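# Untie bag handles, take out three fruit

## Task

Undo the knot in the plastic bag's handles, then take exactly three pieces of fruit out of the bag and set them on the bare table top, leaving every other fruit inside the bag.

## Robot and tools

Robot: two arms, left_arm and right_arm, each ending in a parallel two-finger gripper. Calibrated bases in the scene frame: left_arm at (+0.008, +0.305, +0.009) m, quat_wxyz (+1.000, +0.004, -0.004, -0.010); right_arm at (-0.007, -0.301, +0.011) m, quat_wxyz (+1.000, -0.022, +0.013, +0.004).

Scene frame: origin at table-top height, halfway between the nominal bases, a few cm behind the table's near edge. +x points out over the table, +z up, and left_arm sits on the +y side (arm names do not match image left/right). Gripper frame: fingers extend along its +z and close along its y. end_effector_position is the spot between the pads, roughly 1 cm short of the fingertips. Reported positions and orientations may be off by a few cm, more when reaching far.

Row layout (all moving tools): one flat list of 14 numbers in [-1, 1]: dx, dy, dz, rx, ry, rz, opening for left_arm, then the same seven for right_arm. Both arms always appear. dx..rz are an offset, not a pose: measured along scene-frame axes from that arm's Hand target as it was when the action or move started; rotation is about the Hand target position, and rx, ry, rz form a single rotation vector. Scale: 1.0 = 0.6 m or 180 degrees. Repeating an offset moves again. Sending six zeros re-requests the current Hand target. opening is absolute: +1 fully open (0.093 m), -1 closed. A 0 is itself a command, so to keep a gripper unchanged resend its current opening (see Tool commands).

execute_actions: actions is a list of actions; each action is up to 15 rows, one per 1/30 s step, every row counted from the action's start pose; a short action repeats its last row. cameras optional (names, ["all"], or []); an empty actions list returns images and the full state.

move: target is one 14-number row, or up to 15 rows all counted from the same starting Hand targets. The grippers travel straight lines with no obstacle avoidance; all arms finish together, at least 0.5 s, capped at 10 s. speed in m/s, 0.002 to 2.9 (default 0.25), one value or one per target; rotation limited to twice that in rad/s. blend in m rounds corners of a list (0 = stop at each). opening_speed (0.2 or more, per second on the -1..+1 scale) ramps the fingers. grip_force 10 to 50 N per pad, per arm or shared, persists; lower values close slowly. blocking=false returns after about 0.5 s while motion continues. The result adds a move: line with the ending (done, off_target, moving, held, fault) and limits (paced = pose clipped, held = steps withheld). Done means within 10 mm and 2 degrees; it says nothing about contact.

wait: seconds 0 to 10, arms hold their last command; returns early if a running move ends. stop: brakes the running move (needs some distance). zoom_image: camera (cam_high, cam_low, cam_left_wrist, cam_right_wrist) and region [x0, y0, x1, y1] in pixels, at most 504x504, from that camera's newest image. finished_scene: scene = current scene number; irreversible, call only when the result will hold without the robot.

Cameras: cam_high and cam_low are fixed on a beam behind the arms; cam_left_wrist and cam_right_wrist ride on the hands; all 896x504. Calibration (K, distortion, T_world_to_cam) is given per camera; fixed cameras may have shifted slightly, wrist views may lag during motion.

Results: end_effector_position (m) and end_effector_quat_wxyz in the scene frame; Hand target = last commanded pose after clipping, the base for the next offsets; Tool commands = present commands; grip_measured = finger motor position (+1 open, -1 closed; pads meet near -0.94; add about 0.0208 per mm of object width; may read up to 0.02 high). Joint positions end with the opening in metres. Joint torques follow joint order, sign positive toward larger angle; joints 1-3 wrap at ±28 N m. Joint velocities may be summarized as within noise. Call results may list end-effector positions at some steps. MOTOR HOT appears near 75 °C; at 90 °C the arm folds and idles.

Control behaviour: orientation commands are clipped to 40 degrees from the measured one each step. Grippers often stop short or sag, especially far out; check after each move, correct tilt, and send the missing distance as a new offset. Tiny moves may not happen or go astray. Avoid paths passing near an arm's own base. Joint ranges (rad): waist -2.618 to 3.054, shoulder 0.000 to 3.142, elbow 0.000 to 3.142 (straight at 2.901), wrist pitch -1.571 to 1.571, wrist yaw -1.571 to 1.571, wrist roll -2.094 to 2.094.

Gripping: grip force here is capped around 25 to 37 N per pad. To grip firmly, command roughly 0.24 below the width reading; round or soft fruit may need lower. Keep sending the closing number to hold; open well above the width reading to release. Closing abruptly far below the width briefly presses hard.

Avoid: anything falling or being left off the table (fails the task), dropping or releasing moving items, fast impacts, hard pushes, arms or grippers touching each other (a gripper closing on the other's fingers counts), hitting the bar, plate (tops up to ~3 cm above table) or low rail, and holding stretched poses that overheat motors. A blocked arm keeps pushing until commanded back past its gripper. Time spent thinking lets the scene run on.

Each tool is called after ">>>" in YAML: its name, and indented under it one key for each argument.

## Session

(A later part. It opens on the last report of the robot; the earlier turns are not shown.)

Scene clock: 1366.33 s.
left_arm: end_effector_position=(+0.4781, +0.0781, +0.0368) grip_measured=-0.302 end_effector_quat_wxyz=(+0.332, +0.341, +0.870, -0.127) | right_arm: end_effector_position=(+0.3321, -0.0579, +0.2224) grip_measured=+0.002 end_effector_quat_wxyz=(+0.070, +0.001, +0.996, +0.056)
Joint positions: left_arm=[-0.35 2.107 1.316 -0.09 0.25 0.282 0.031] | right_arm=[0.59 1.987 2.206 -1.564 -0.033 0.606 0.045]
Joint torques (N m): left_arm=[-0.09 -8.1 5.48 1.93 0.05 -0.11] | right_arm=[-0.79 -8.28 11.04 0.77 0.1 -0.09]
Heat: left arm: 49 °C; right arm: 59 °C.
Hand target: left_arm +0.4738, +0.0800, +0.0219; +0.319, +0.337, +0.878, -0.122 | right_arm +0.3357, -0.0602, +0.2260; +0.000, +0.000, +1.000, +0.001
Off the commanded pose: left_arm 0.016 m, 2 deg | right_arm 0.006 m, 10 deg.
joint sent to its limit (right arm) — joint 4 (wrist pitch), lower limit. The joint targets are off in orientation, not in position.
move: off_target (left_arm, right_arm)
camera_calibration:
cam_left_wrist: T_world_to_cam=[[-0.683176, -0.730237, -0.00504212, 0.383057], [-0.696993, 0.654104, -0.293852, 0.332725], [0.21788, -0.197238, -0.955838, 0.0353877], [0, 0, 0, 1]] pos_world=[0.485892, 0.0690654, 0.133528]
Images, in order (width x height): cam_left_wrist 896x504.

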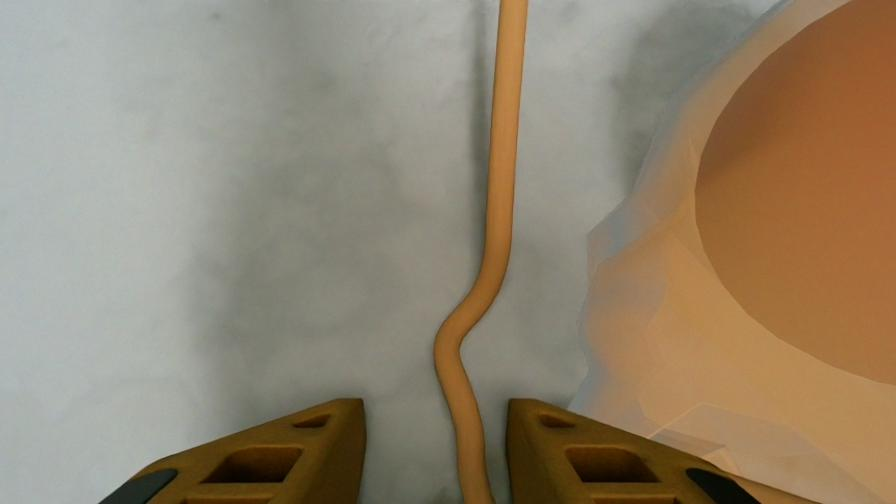

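>>> move:
  target:
    - [0,0,0.2,0,0,0,-0.3, 0,0,0,0,0,0,0.0]
    - [-0.22,0.38,0.28,-0.03,-0.1,0.19,-0.3, 0,0,0,0,0,0,0.0]
  speed: [0.1,0.25]
  blend: 0.03
  cameras: ["cam_right_wrist","cam_high","cam_low"]

>>> zoom_image:
  camera: "cam_high"
  region: [400, 160, 560, 290]

>>> zoom_image:
  camera: "cam_low"
  region: [280, 250, 460, 370]

Scene clock: 1377.57 s.
left_arm: end_effector_position=(+0.3456, +0.3083, +0.1962) grip_measured=-0.302 end_effector_quat_wxyz=(+0.492, +0.067, +0.868, -0.005) | right_arm: end_effector_position=(+0.3321, -0.0579, +0.2224) grip_measured=+0.002 end_effector_quat_wxyz=(+0.070, +0.001, +0.996, +0.056)
Joint positions: left_arm=[0.111 1.028 0.675 -0.204 0.157 0.153 0.031] | right_arm=[0.59 1.987 2.206 -1.564 -0.033 0.606 0.045]
Joint torques (N m): left_arm=[0.65 -3.43 6.16 2.31 0.15 -0.11] | right_arm=[-0.75 -8.27 10.91 0.8 0.15 -0.1]
Heat: left arm: 49 °C; right arm: 59 °C.
Hand target: left_arm +0.3418, +0.3079, +0.1898; +0.487, +0.065, +0.871, -0.011 | right_arm +0.3357, -0.0602, +0.2260; +0.000, +0.000, +1.000, +0.001
Off the commanded pose: left_arm 0.007 m, 1 deg | right_arm 0.006 m, 10 deg.
joint sent to its limit (right arm) — joint 4 (wrist pitch), lower limit. The joint targets are off in orientation, not in position.
move: off_target (right_arm)
camera_calibration:
cam_right_wrist: T_world_to_cam=[[0.0143482, -0.993854, -0.109762, -0.0380499], [-0.961112, -0.0439852, 0.272633, 0.295826], [-0.275785, 0.101582, -0.955837, 0.395924], [0, 0, 0, 1]] pos_world=[0.394058, -0.0650228, 0.29361]
Images, in order (width x height): cam_high 896x504, cam_low 896x504, cam_right_wrist 896x504.

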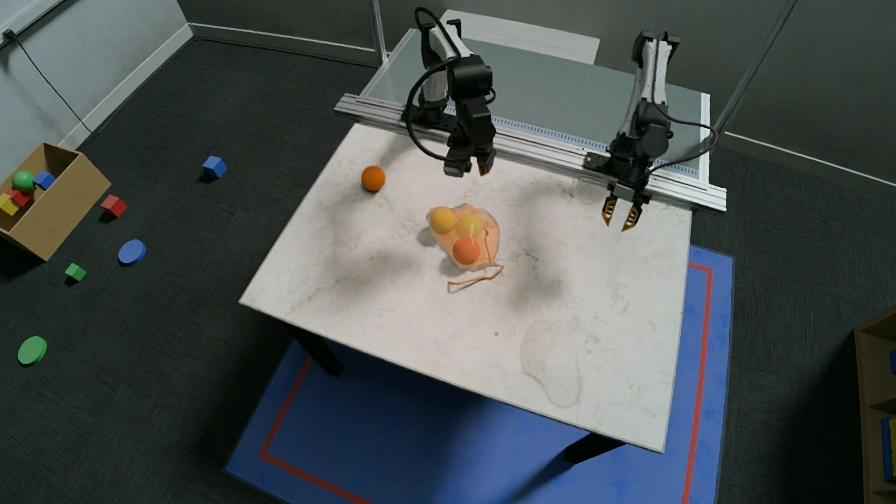

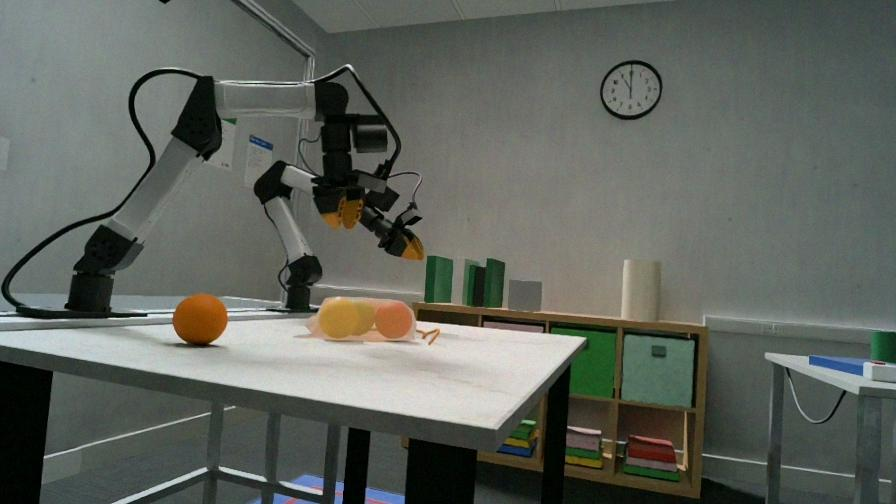

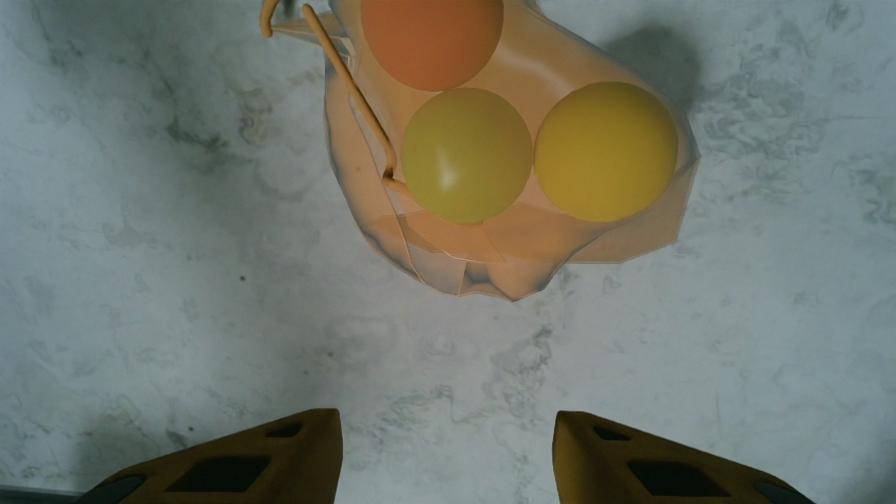

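Scaled by 3.150 from the camera's 896x504 image, which has a finer 1280x720 frame.

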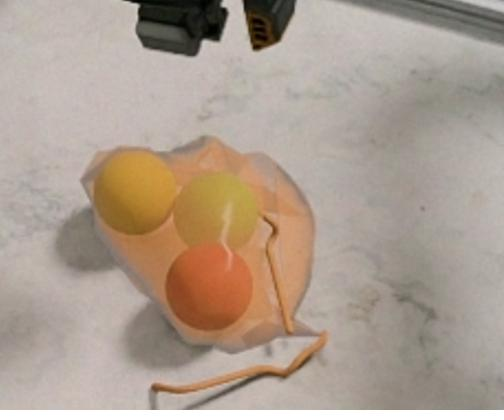

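Scaled by 2.800 from the camera's 896x504 image, which has a finer 1280x720 frame.

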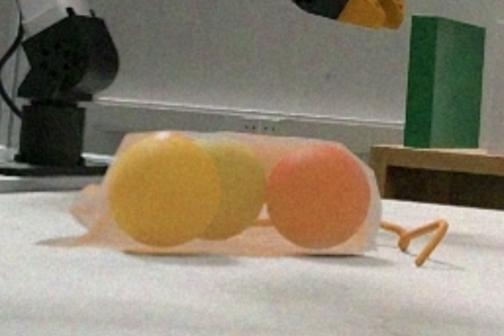

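>>> move:
  target: [0,0,0,0,0,0,-0.3, 0.082,0.11,-0.2,0,0,0.167,-0.5]
  speed: 0.15
  cameras: ["cam_right_wrist"]

Scene clock: 1398.90 s.
left_arm: end_effector_position=(+0.3456, +0.3082, +0.1963) grip_measured=-0.302 end_effector_quat_wxyz=(+0.492, +0.068, +0.868, -0.005) | right_arm: end_effector_position=(+0.3839, +0.0051, +0.1043) grip_measured=-0.498 end_effector_quat_wxyz=(+0.022, -0.253, +0.967, +0.017)
Joint positions: left_arm=[0.111 1.028 0.675 -0.204 0.157 0.153 0.031] | right_arm=[0.641 2.483 2.577 -1.564 -0.033 0.14 0.021]
Joint torques (N m): left_arm=[0.7 -3.41 6.2 2.3 0.18 -0.07] | right_arm=[0.23 -11.84 11.06 0.49 0.16 -0.08]
Heat: left arm: 50 °C; right arm: 60 °C.
Hand target: left_arm +0.3418, +0.3079, +0.1898; +0.487, +0.065, +0.871, -0.011 | right_arm +0.3849, +0.0059, +0.1060; +0.000, -0.259, +0.966, +0.001
Off the commanded pose: left_arm 0.007 m, 1 deg | right_arm 0.002 m, 3 deg.
joint sent to its limit (right arm) — joint 4 (wrist pitch), lower limit. The joint targets are off in orientation, not in position.
move: off_target (right_arm)
camera_calibration:
cam_right_wrist: T_world_to_cam=[[0.497868, -0.866989, -0.0213935, -0.184729], [-0.805061, -0.471197, 0.360347, 0.313692], [-0.322497, -0.162182, -0.932573, 0.307789], [0, 0, 0, 1]] pos_world=[0.443773, 0.037571, 0.170046]
Images, in order (width x height): cam_right_wrist 896x504.

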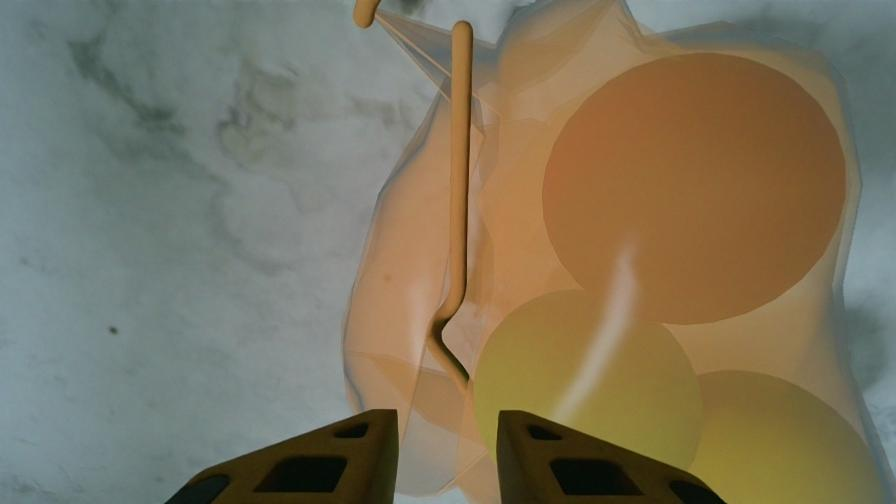

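>>> move:
  target:
    - [0,0,0,0,0,0,-0.3, 0.01,0.014,-0.08,0,0,0,-0.5]
    - [0,0,0,0,0,0,-0.3, 0.01,0.014,-0.155,0,0,0,-0.5]
  speed: 0.08
  blend: 0.01
  cameras: ["cam_right_wrist"]

Scene clock: 1428.00 s.
left_arm: end_effector_position=(+0.3456, +0.3082, +0.1963) grip_measured=-0.302 end_effector_quat_wxyz=(+0.492, +0.068, +0.868, -0.005) | right_arm: end_effector_position=(+0.3885, +0.0126, +0.0196) grip_measured=-0.498 end_effector_quat_wxyz=(-0.008, -0.257, +0.966, +0.003)
Joint positions: left_arm=[0.111 1.028 0.675 -0.204 0.157 0.153 0.031] | right_arm=[0.652 2.584 2.429 -1.381 -0.031 0.14 0.021]
Joint torques (N m): left_arm=[0.73 -3.41 6.22 2.31 0.16 -0.1] | right_arm=[0.13 -13.78 5.39 0.98 0.11 -0.04]
Heat: left arm: 51 °C; right arm: 63 °C.
Hand target: left_arm +0.3418, +0.3079, +0.1898; +0.487, +0.065, +0.871, -0.011 | right_arm +0.3909, +0.0141, +0.0130; +0.000, -0.259, +0.966, +0.001
Off the commanded pose: left_arm 0.007 m, 1 deg | right_arm 0.007 m, 1 deg.
move: done
camera_calibration:
cam_right_wrist: T_world_to_cam=[[0.505193, -0.862935, -0.0110961, -0.18536], [-0.780591, -0.462394, 0.420558, 0.340648], [-0.368045, -0.203802, -0.907198, 0.249183], [0, 0, 0, 1]] pos_world=[0.45126, 0.0483433, 0.0807395]
Images, in order (width x height): cam_right_wrist 896x504.

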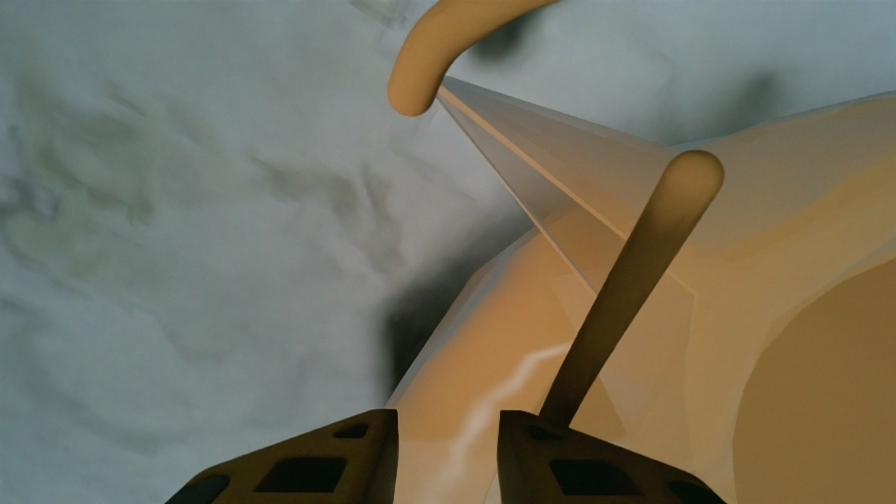

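>>> move:
  target: [0,0,0,0,0,0,-0.3, 0.0,0.0,0.1,0,0,0,-0.5]
  speed: 0.1
  cameras: ["cam_right_wrist","cam_high"]

Scene clock: 1437.53 s.
left_arm: end_effector_position=(+0.3456, +0.3082, +0.1963) grip_measured=-0.302 end_effector_quat_wxyz=(+0.492, +0.068, +0.868, -0.005) | right_arm: end_effector_position=(+0.3921, +0.0167, +0.0760) grip_measured=-0.498 end_effector_quat_wxyz=(+0.017, -0.258, +0.966, +0.014)
Joint positions: left_arm=[0.111 1.028 0.675 -0.204 0.157 0.153 0.031] | right_arm=[0.652 2.59 2.666 -1.557 -0.031 0.14 0.021]
Joint torques (N m): left_arm=[0.7 -3.47 6.15 2.3 0.17 -0.09] | right_arm=[-0.02 -11.82 10.36 0.39 0.12 0.01]
Heat: left arm: 51 °C; right arm: 60 °C.
Hand target: left_arm +0.3418, +0.3079, +0.1898; +0.487, +0.065, +0.871, -0.011 | right_arm +0.3909, +0.0141, +0.0730; +0.000, -0.259, +0.966, +0.001
Off the commanded pose: left_arm 0.007 m, 1 deg | right_arm 0.004 m, 3 deg.
joint sent to its limit (right arm) — joint 4 (wrist pitch), lower limit. The joint targets still meet the commanded pose.
move: off_target (right_arm)
camera_calibration:
cam_right_wrist: T_world_to_cam=[[0.506658, -0.861953, -0.0183133, -0.183062], [-0.797516, -0.47664, 0.369841, 0.332371], [-0.327515, -0.172778, -0.928914, 0.287796], [0, 0, 0, 1]] pos_world=[0.452079, 0.0503559, 0.141061]
Images, in order (width x height): cam_high 896x504, cam_right_wrist 896x504.

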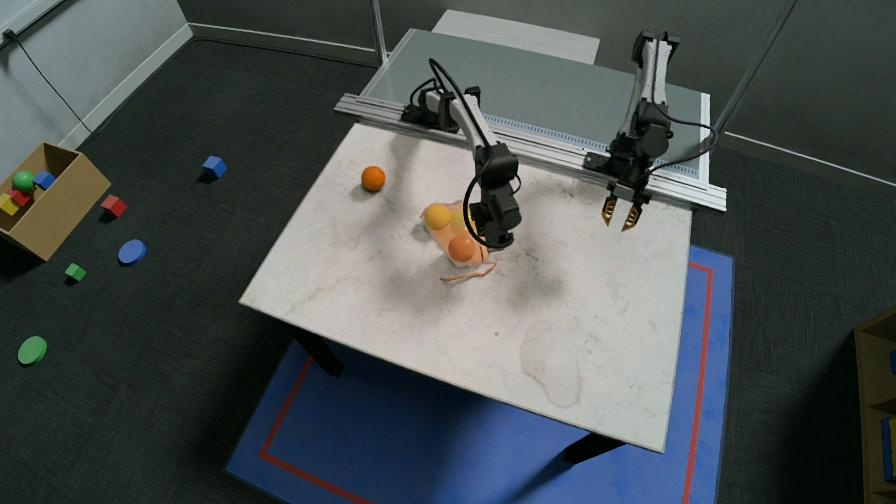

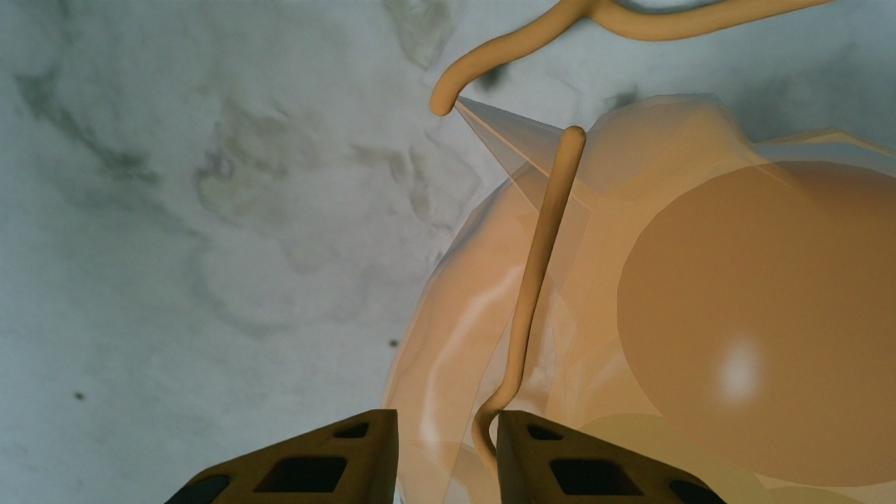

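>>> move:
  target:
    - [0,0,0,0,0,0,-0.3, 0.017,-0.0285,0.0,0,0,0,-0.45]
    - [0,0,0,0,0,0,-0.3, 0.017,-0.0285,-0.08,0,0,0,-0.45]
  speed: 0.06
  cameras: ["cam_right_wrist"]

Scene clock: 1459.97 s.
left_arm: end_effector_position=(+0.3456, +0.3082, +0.1963) grip_measured=-0.302 end_effector_quat_wxyz=(+0.492, +0.068, +0.868, -0.005) | right_arm: end_effector_position=(+0.3946, -0.0027, +0.0206) grip_measured=-0.452 end_effector_quat_wxyz=(-0.018, -0.258, +0.966, -0.001)
Joint positions: left_arm=[0.111 1.028 0.675 -0.204 0.157 0.153 0.031] | right_arm=[0.62 2.59 2.442 -1.41 -0.031 0.106 0.024]
Joint torques (N m): left_arm=[0.75 -3.44 6.11 2.32 0.19 -0.1] | right_arm=[-0.69 -15.64 5.93 0.87 0.13 -0.09]
Heat: left arm: 52 °C; right arm: 60 °C.
Hand target: left_arm +0.3418, +0.3079, +0.1898; +0.487, +0.065, +0.871, -0.011 | right_arm +0.4010, -0.0028, +0.0250; +0.000, -0.259, +0.966, +0.001
Off the commanded pose: left_arm 0.007 m, 1 deg | right_arm 0.008 m, 2 deg.
move: done
camera_calibration:
cam_right_wrist: T_world_to_cam=[[0.506023, -0.862482, -0.00806769, -0.20197], [-0.773234, -0.457766, 0.438816, 0.334651], [-0.382164, -0.215813, -0.898541, 0.254578], [0, 0, 0, 1]] pos_world=[0.458256, 0.0339376, 0.0802687]
Images, in order (width x height): cam_right_wrist 896x504.

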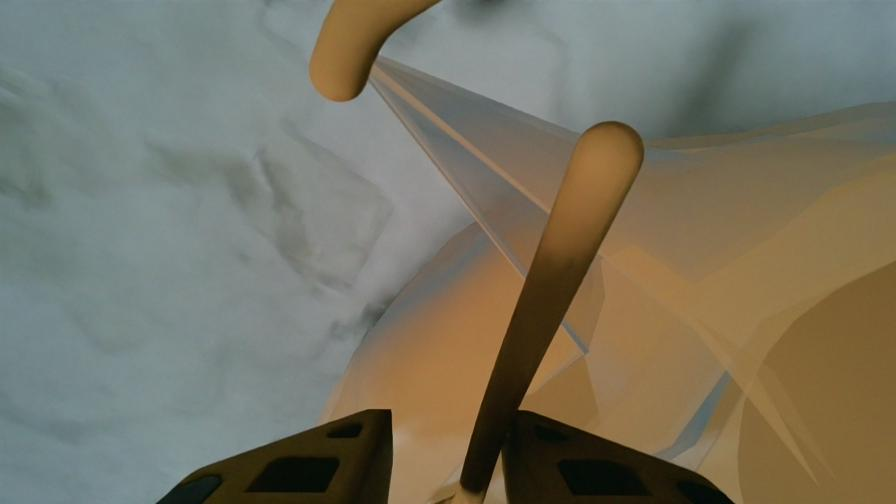

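>>> move:
  target: [0,0,0,0,0,0,-0.3, 0,0,0,0,0,0,-1]
  opening_speed: 0.5
  cameras: ["cam_right_wrist"]

Scene clock: 1465.53 s.
left_arm: end_effector_position=(+0.3456, +0.3082, +0.1963) grip_measured=-0.302 end_effector_quat_wxyz=(+0.492, +0.068, +0.868, -0.005) | right_arm: end_effector_position=(+0.3973, -0.0007, +0.0205) grip_measured=-0.908 end_effector_quat_wxyz=(-0.011, -0.258, +0.966, +0.002)
Joint positions: left_arm=[0.111 1.028 0.675 -0.204 0.157 0.153 0.031] | right_arm=[0.62 2.59 2.442 -1.396 -0.031 0.106 0.002]
Joint torques (N m): left_arm=[0.7 -3.43 6.17 2.3 0.18 -0.09] | right_arm=[-0.57 -15.56 5.97 0.74 0.11 -0.08]
Heat: left arm: 52 °C; right arm: 59 °C.
Hand target: left_arm +0.3418, +0.3079, +0.1898; +0.487, +0.065, +0.871, -0.011 | right_arm +0.4010, -0.0029, +0.0250; +0.000, -0.259, +0.966, +0.001
Off the commanded pose: left_arm 0.007 m, 1 deg | right_arm 0.006 m, 1 deg.
move: done
camera_calibration:
cam_right_wrist: T_world_to_cam=[[0.506373, -0.862264, -0.0093294, -0.201747], [-0.777934, -0.461463, 0.426463, 0.339756], [-0.372029, -0.208692, -0.904457, 0.252112], [0, 0, 0, 1]] pos_world=[0.46026, 0.03544, 0.0812491]
Images, in order (width x height): cam_right_wrist 896x504.

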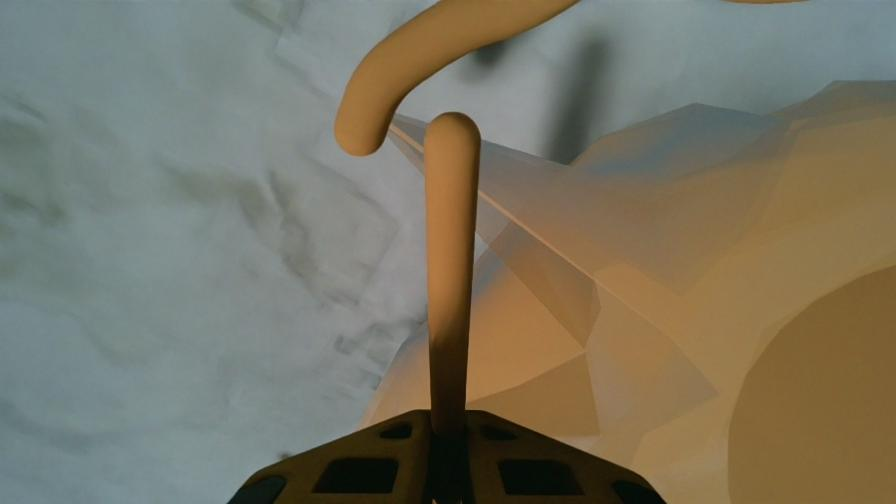

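>>> move:
  target: [0,0,0,0,0,0,-0.3, -0.03,-0.02,0.2,0,0,0,-1]
  speed: 0.08
  cameras: ["cam_right_wrist","cam_high","cam_low"]

>>> zoom_image:
  camera: "cam_high"
  region: [400, 160, 560, 290]

>>> zoom_image:
  camera: "cam_low"
  region: [280, 220, 460, 360]

Scene clock: 1475.47 s.
left_arm: end_effector_position=(+0.3456, +0.3082, +0.1963) grip_measured=-0.302 end_effector_quat_wxyz=(+0.492, +0.068, +0.868, -0.005) | right_arm: end_effector_position=(+0.3867, -0.0058, +0.1274) grip_measured=-0.908 end_effector_quat_wxyz=(+0.041, -0.259, +0.965, +0.022)
Joint positions: left_arm=[0.111 1.028 0.675 -0.204 0.157 0.153 0.031] | right_arm=[0.62 2.414 2.539 -1.558 -0.031 0.106 0.002]
Joint torques (N m): left_arm=[0.72 -3.37 6.11 2.31 0.19 -0.09] | right_arm=[-0.79 -16.85 6.53 0.53 0.06 -0.07]
Heat: left arm: 52 °C; right arm: 58 °C.
Hand target: left_arm +0.3418, +0.3079, +0.1898; +0.487, +0.065, +0.871, -0.011 | right_arm +0.3830, -0.0148, +0.1450; +0.000, -0.259, +0.966, +0.001
Off the commanded pose: left_arm 0.007 m, 1 deg | right_arm 0.020 m, 5 deg.
joint sent to its limit (right arm) — joint 4 (wrist pitch), lower limit. The joint targets are off in orientation, not in position.
move: off_target (right_arm)
camera_calibration:
cam_right_wrist: T_world_to_cam=[[0.509863, -0.860024, -0.0199784, -0.199777], [-0.810443, -0.487997, 0.3241, 0.309036], [-0.288483, -0.149055, -0.945812, 0.317127], [0, 0, 0, 1]] pos_world=[0.4438, 0.0262652, 0.195793]
Images, in order (width x height): cam_high 896x504, cam_low 896x504, cam_right_wrist 896x504.

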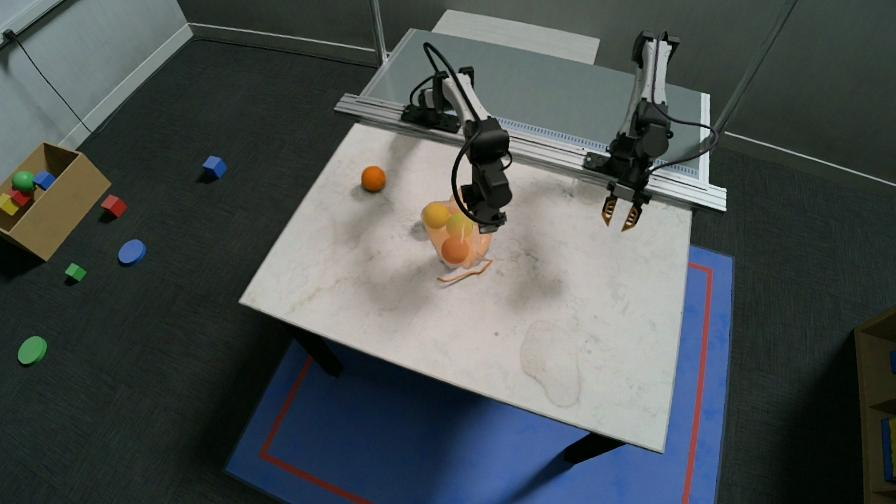

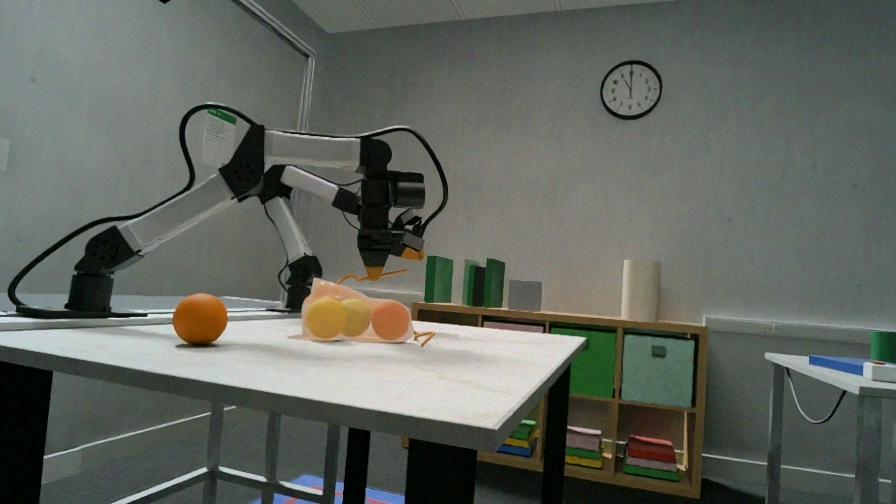

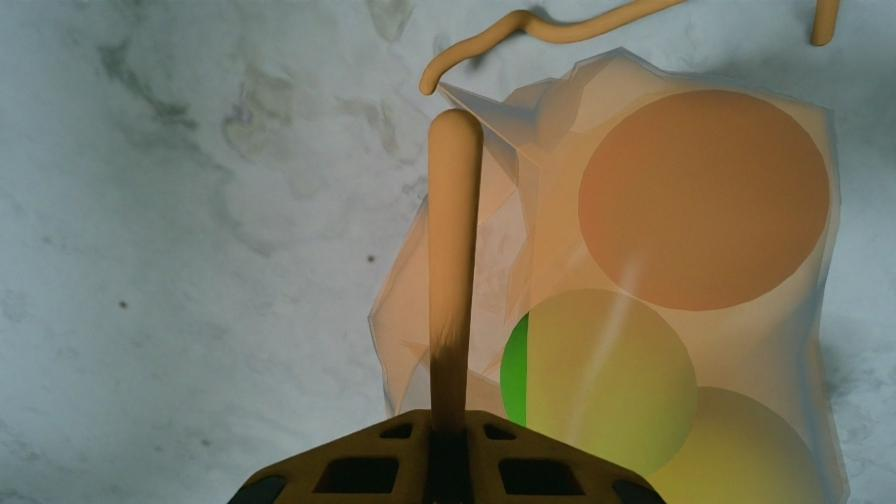

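Scaled by 3.150 from the camera's 896x504 image, which has a finer 1280x720 frame.

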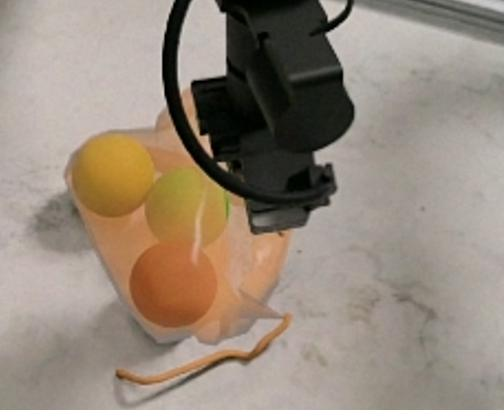

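Scaled by 2.800 from the camera's 896x504 image, which has a finer 1280x720 frame.

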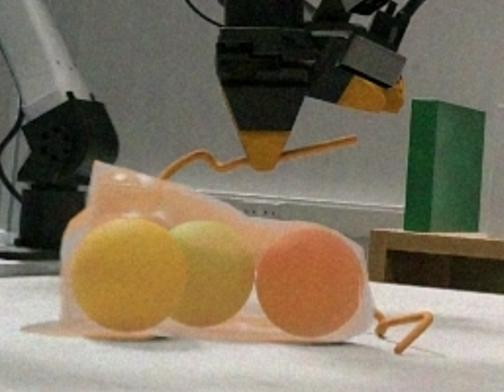

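>>> move:
  target: [0,0,0,0,0,0,-0.3, 0.095,-0.11,0.01,0,0,0,-1]
  speed: 0.08
  cameras: ["cam_right_wrist","cam_high","cam_low"]

>>> zoom_image:
  camera: "cam_high"
  region: [400, 160, 560, 290]

>>> zoom_image:
  camera: "cam_low"
  region: [280, 220, 460, 360]

Scene clock: 1486.70 s.
left_arm: end_effector_position=(+0.3456, +0.3082, +0.1963) grip_measured=-0.302 end_effector_quat_wxyz=(+0.492, +0.068, +0.868, -0.005) | right_arm: end_effector_position=(+0.4390, -0.0782, +0.1419) grip_measured=-0.908 end_effector_quat_wxyz=(+0.069, -0.257, +0.964, +0.015)
Joint positions: left_arm=[0.111 1.028 0.675 -0.204 0.157 0.153 0.031] | right_arm=[0.437 2.414 2.586 -1.56 -0.031 -0.071 0.002]
Joint torques (N m): left_arm=[0.72 -3.4 6.12 2.29 0.17 -0.08] | right_arm=[-0.69 -12.85 11.03 0.65 0.04 -0.11]
Heat: left arm: 53 °C; right arm: 57 °C.
Hand target: left_arm +0.3418, +0.3079, +0.1898; +0.487, +0.065, +0.871, -0.011 | right_arm +0.4400, -0.0810, +0.1509; +0.000, -0.259, +0.966, +0.001
Off the commanded pose: left_arm 0.007 m, 1 deg | right_arm 0.010 m, 8 deg.
joint sent to its limit (right arm) — joint 4 (wrist pitch), lower limit. The joint targets are off in orientation, not in position.
move: off_target (right_arm)
camera_calibration:
cam_right_wrist: T_world_to_cam=[[0.505453, -0.862817, 0.00804516, -0.290661], [-0.830557, -0.483985, 0.27556, 0.327464], [-0.233864, -0.145964, -0.96125, 0.313577], [0, 0, 0, 1]] pos_world=[0.492227, -0.0465279, 0.213528]
Images, in order (width x height): cam_high 896x504, cam_low 896x504, cam_right_wrist 896x504.

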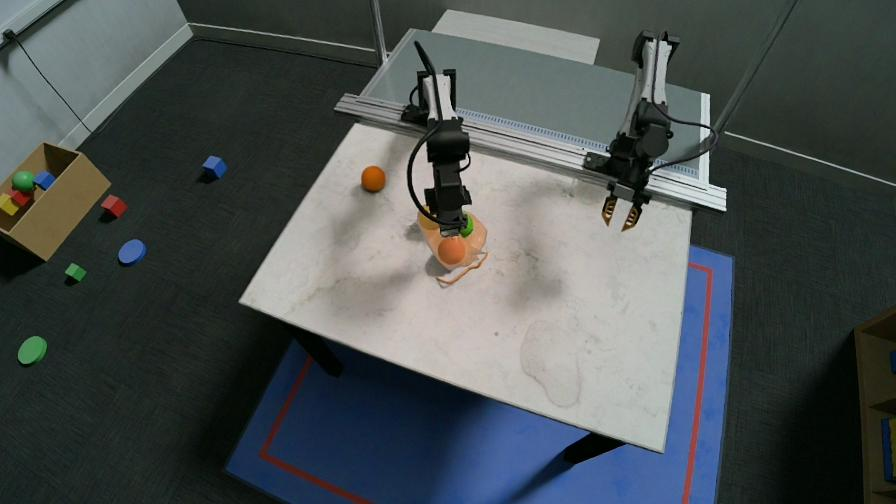

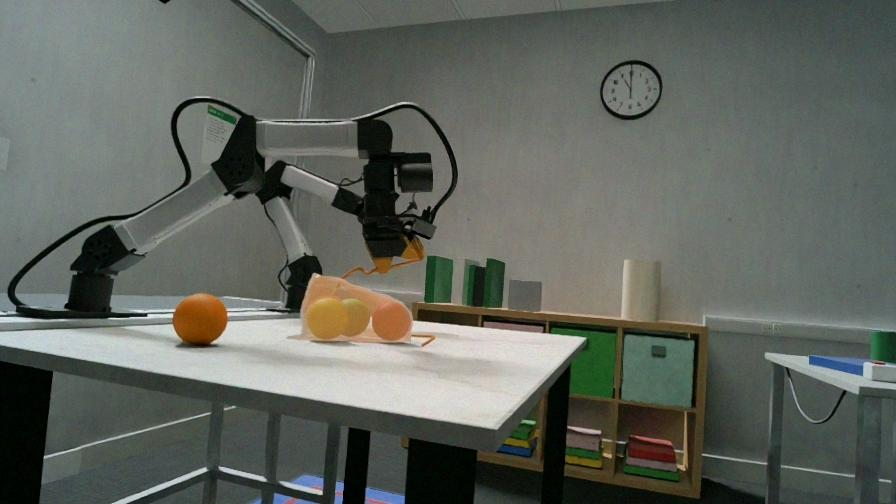

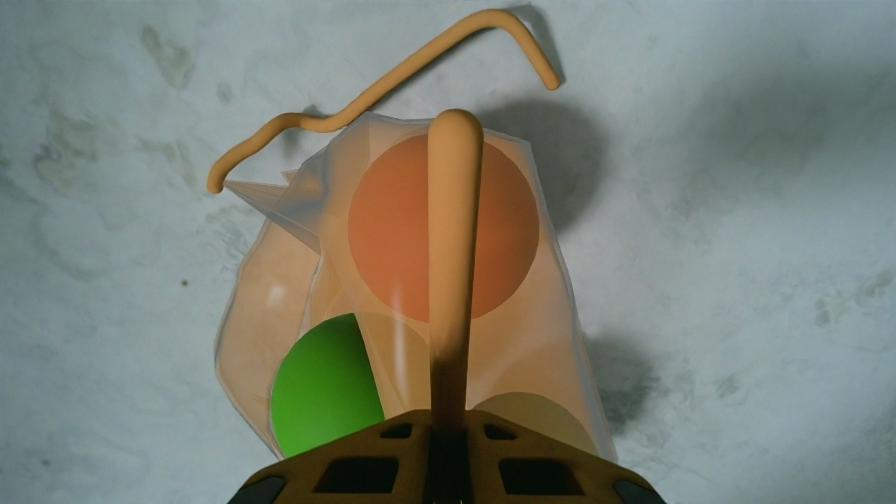

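Scaled by 3.150 from the camera's 896x504 image, which has a finer 1280x720 frame.

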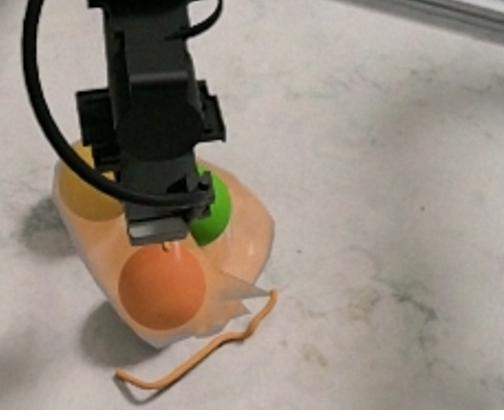

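Scaled by 2.800 from the camera's 896x504 image, which has a finer 1280x720 frame.

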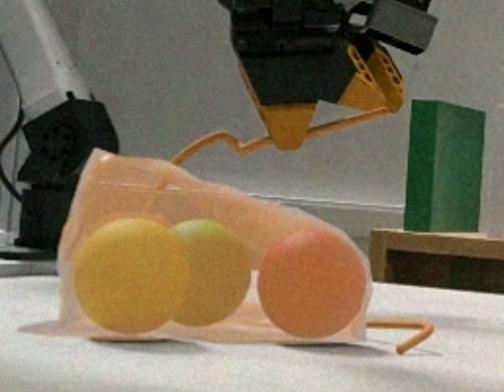

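>>> move:
  target: [0,0,0,0,0,0,-0.3,0.02,-0.05,0,0,0,0,-1]
  speed: 0.06
  cameras: ["cam_high","cam_low","cam_right_wrist"]

Scene clock: 1533.10 s.
left_arm: end_effector_position=(+0.3456, +0.3082, +0.1963) grip_measured=-0.302 end_effector_quat_wxyz=(+0.492, +0.068, +0.868, -0.005) | right_arm: end_effector_position=(+0.4516, -0.1060, +0.1428) grip_measured=-0.908 end_effector_quat_wxyz=(+0.071, -0.259, +0.963, +0.009)
Joint positions: left_arm=[0.111 1.028 0.675 -0.204 0.157 0.153 0.031] | right_arm=[0.375 2.414 2.586 -1.56 -0.031 -0.137 0.002]
Joint torques (N m): left_arm=[0.72 -3.45 6.15 2.3 0.18 -0.09] | right_arm=[-1.05 -13.04 10.19 0.64 -0.03 -0.13]
Heat: left arm: 53 °C; right arm: 58 °C.
Hand target: left_arm +0.3418, +0.3079, +0.1898; +0.487, +0.065, +0.871, -0.011 | right_arm +0.4520, -0.1110, +0.1509; +0.000, -0.259, +0.966, +0.001
Off the commanded pose: left_arm 0.007 m, 1 deg | right_arm 0.010 m, 8 deg.
joint sent to its limit (right arm) — joint 4 (wrist pitch), lower limit. The joint targets are off in orientation, not in position.
move: off_target (right_arm)
camera_calibration:
cam_right_wrist: T_world_to_cam=[[0.508514, -0.860818, 0.020139, -0.323945], [-0.830603, -0.484232, 0.274986, 0.324292], [-0.226961, -0.156562, -0.961237, 0.309062], [0, 0, 0, 1]] pos_world=[0.504234, -0.0734376, 0.21443]
Images, in order (width x height): cam_high 896x504, cam_low 896x504, cam_right_wrist 896x504.

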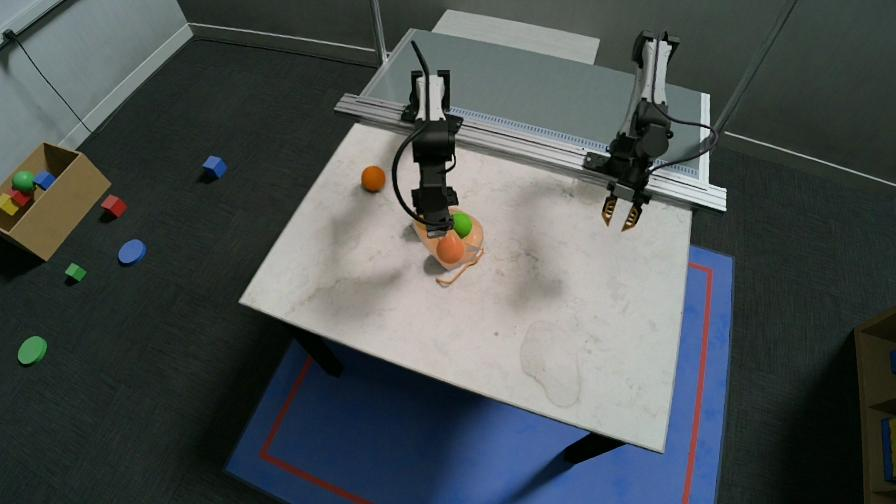

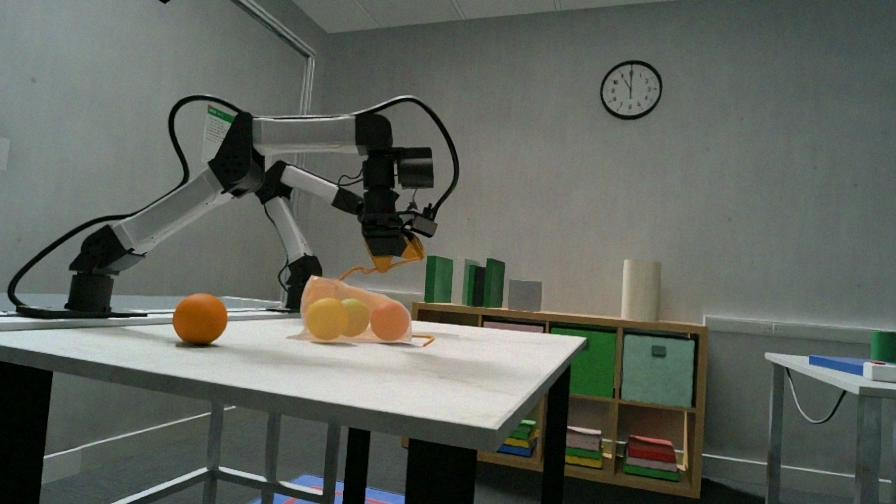

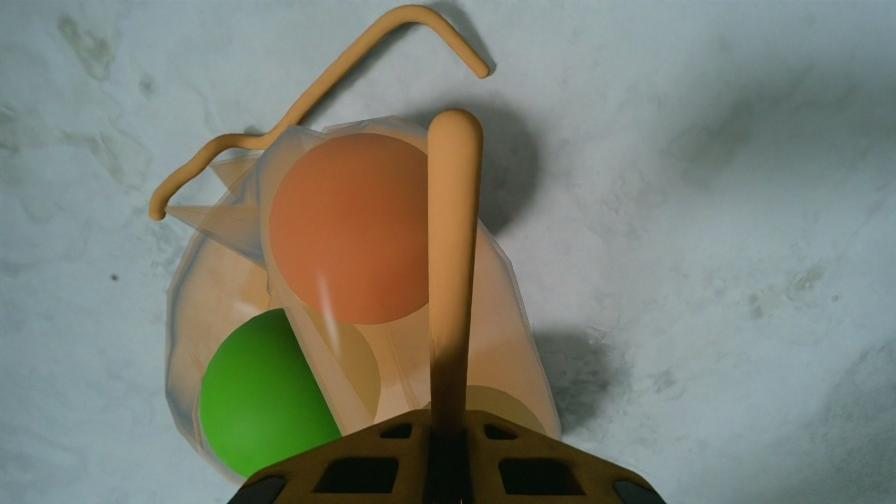

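>>> move:
  target: [0,0,0,0,0,0,-0.3,0.0,-0.07,0.0,0,0,0,-1]
  speed: 0.06
  cameras: ["cam_high","cam_low","cam_right_wrist"]

Scene clock: 1543.27 s.
left_arm: end_effector_position=(+0.3456, +0.3082, +0.1963) grip_measured=-0.302 end_effector_quat_wxyz=(+0.492, +0.068, +0.868, -0.005) | right_arm: end_effector_position=(+0.4587, -0.1467, +0.1314) grip_measured=-0.908 end_effector_quat_wxyz=(+0.049, -0.260, +0.964, +0.001)
Joint positions: left_arm=[0.111 1.028 0.675 -0.204 0.157 0.153 0.031] | right_arm=[0.293 2.414 2.539 -1.56 -0.031 -0.221 0.002]
Joint torques (N m): left_arm=[0.73 -3.43 6.11 2.3 0.18 -0.11] | right_arm=[-0.96 -17.28 6.41 0.53 -0.07 -0.09]
Heat: left arm: 54 °C; right arm: 58 °C.
Hand target: left_arm +0.3418, +0.3079, +0.1898; +0.487, +0.065, +0.871, -0.011 | right_arm +0.4520, -0.1530, +0.1510; +0.000, -0.259, +0.966, +0.001
Off the commanded pose: left_arm 0.007 m, 1 deg | right_arm 0.022 m, 6 deg.
joint sent to its limit (right arm) — joint 4 (wrist pitch), lower limit. The joint targets are off in orientation, not in position.
move: off_target (right_arm)
camera_calibration:
cam_right_wrist: T_world_to_cam=[[0.508957, -0.860441, 0.0245897, -0.363029], [-0.819443, -0.475564, 0.319925, 0.303886], [-0.263582, -0.182978, -0.947124, 0.304383], [0, 0, 0, 1]] pos_world=[0.514013, -0.112152, 0.199995]
Images, in order (width x height): cam_high 896x504, cam_low 896x504, cam_right_wrist 896x504.

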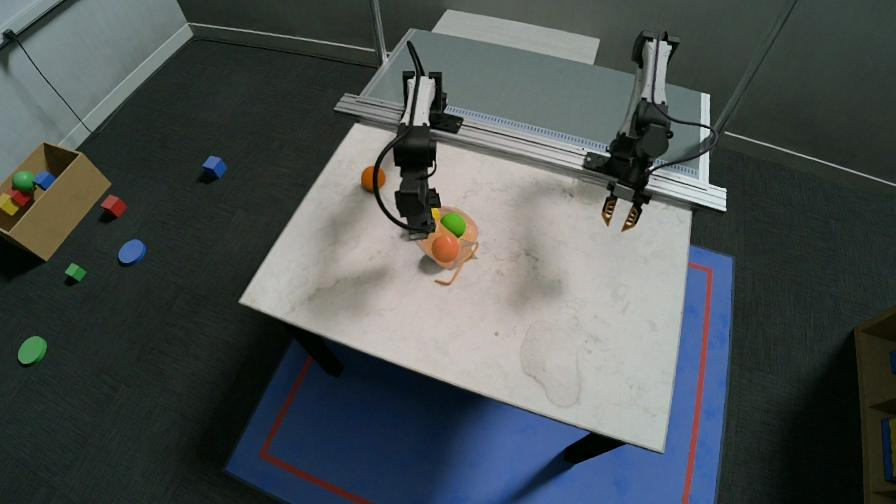

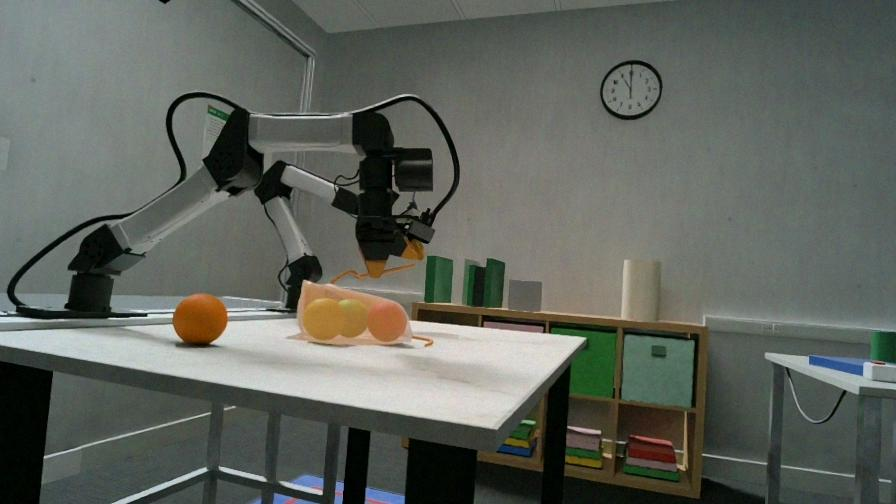

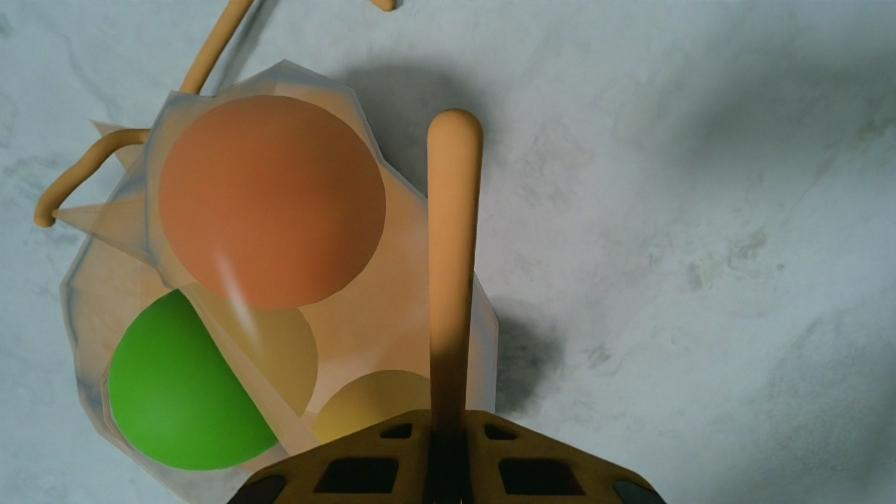

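>>> move:
  target: [0,0,0,0,0,0,-0.3,0.0,-0.07,-0.03,0,0,0,-1]
  speed: 0.06
  cameras: ["cam_high","cam_low","cam_right_wrist"]

>>> zoom_image:
  camera: "cam_high"
  region: [350, 150, 550, 300]

Scene clock: 1557.17 s.
left_arm: end_effector_position=(+0.3456, +0.3082, +0.1963) grip_measured=-0.302 end_effector_quat_wxyz=(+0.492, +0.068, +0.868, -0.005) | right_arm: end_effector_position=(+0.4588, -0.1901, +0.1155) grip_measured=-0.908 end_effector_quat_wxyz=(+0.016, -0.260, +0.966, -0.003)
Joint positions: left_arm=[0.111 1.028 0.675 -0.204 0.157 0.153 0.031] | right_arm=[0.206 2.413 2.471 -1.56 -0.032 -0.309 0.002]
Joint torques (N m): left_arm=[0.72 -3.45 6.08 2.31 0.17 -0.09] | right_arm=[-0.99 -16.95 6.57 0.41 -0.06 -0.09]
Heat: left arm: 54 °C; right arm: 58 °C.
Hand target: left_arm +0.3418, +0.3079, +0.1898; +0.487, +0.065, +0.871, -0.011 | right_arm +0.4521, -0.1950, +0.1330; +0.000, -0.259, +0.966, +0.001
Off the commanded pose: left_arm 0.007 m, 1 deg | right_arm 0.019 m, 2 deg.
joint sent to its limit (right arm) — joint 4 (wrist pitch), lower limit. The joint targets still meet the commanded pose.
move: off_target (right_arm)
camera_calibration:
cam_right_wrist: T_world_to_cam=[[0.509407, -0.860401, 0.014691, -0.399078], [-0.798649, -0.466351, 0.380363, 0.273626], [-0.320414, -0.205492, -0.924721, 0.300736], [0, 0, 0, 1]] pos_world=[0.518184, -0.153962, 0.179882]
Images, in order (width x height): cam_high 896x504, cam_low 896x504, cam_right_wrist 896x504.

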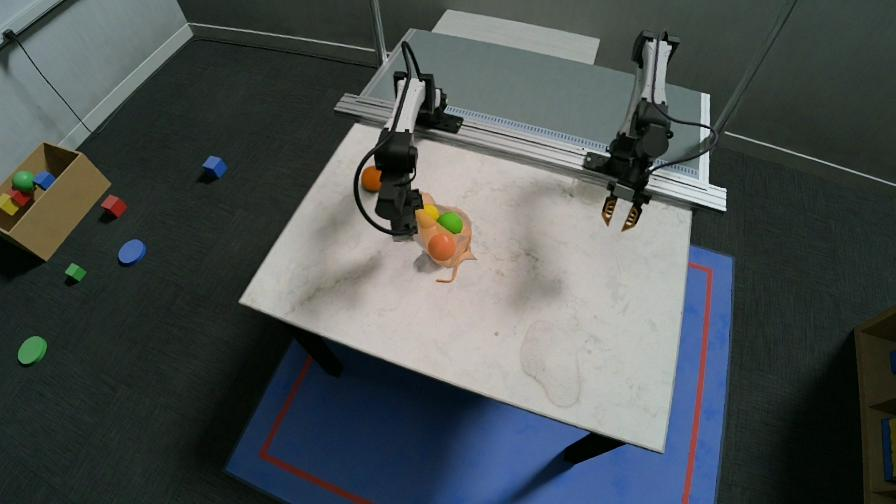

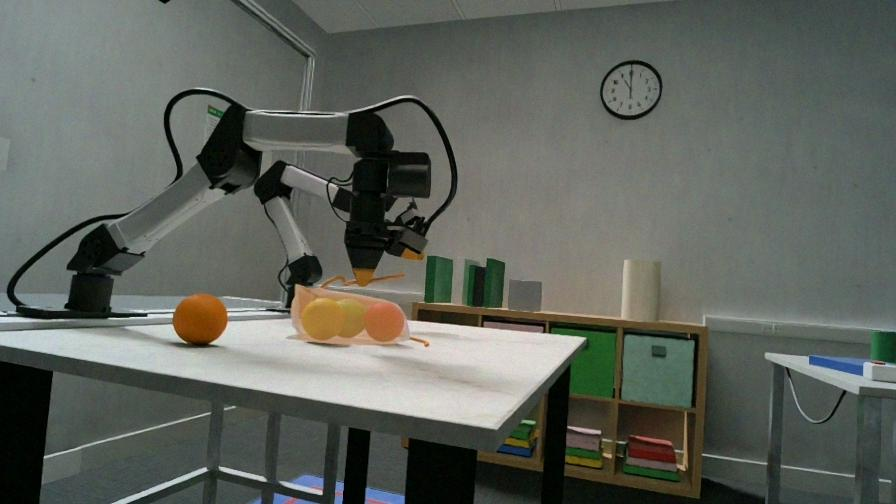

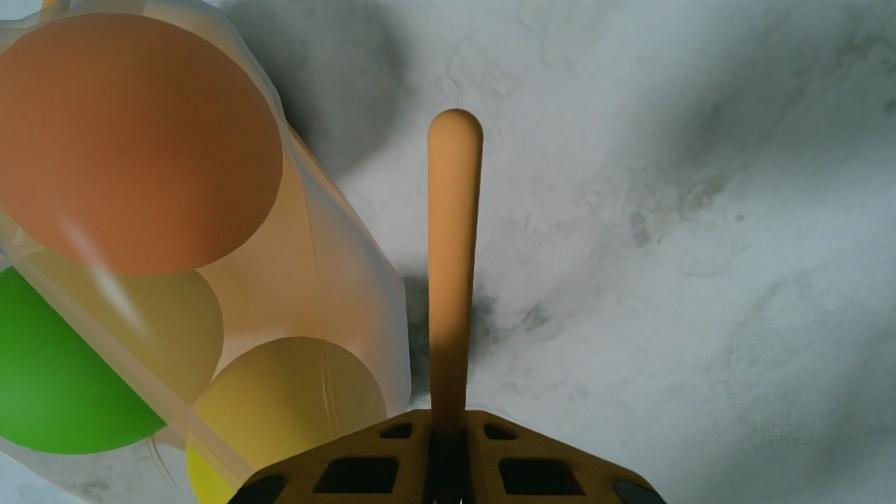

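Scaled by 2.520 from the camera's 896x504 image, which has a finer 1280x720 frame.

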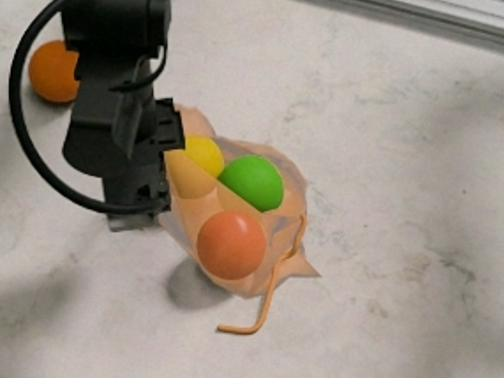

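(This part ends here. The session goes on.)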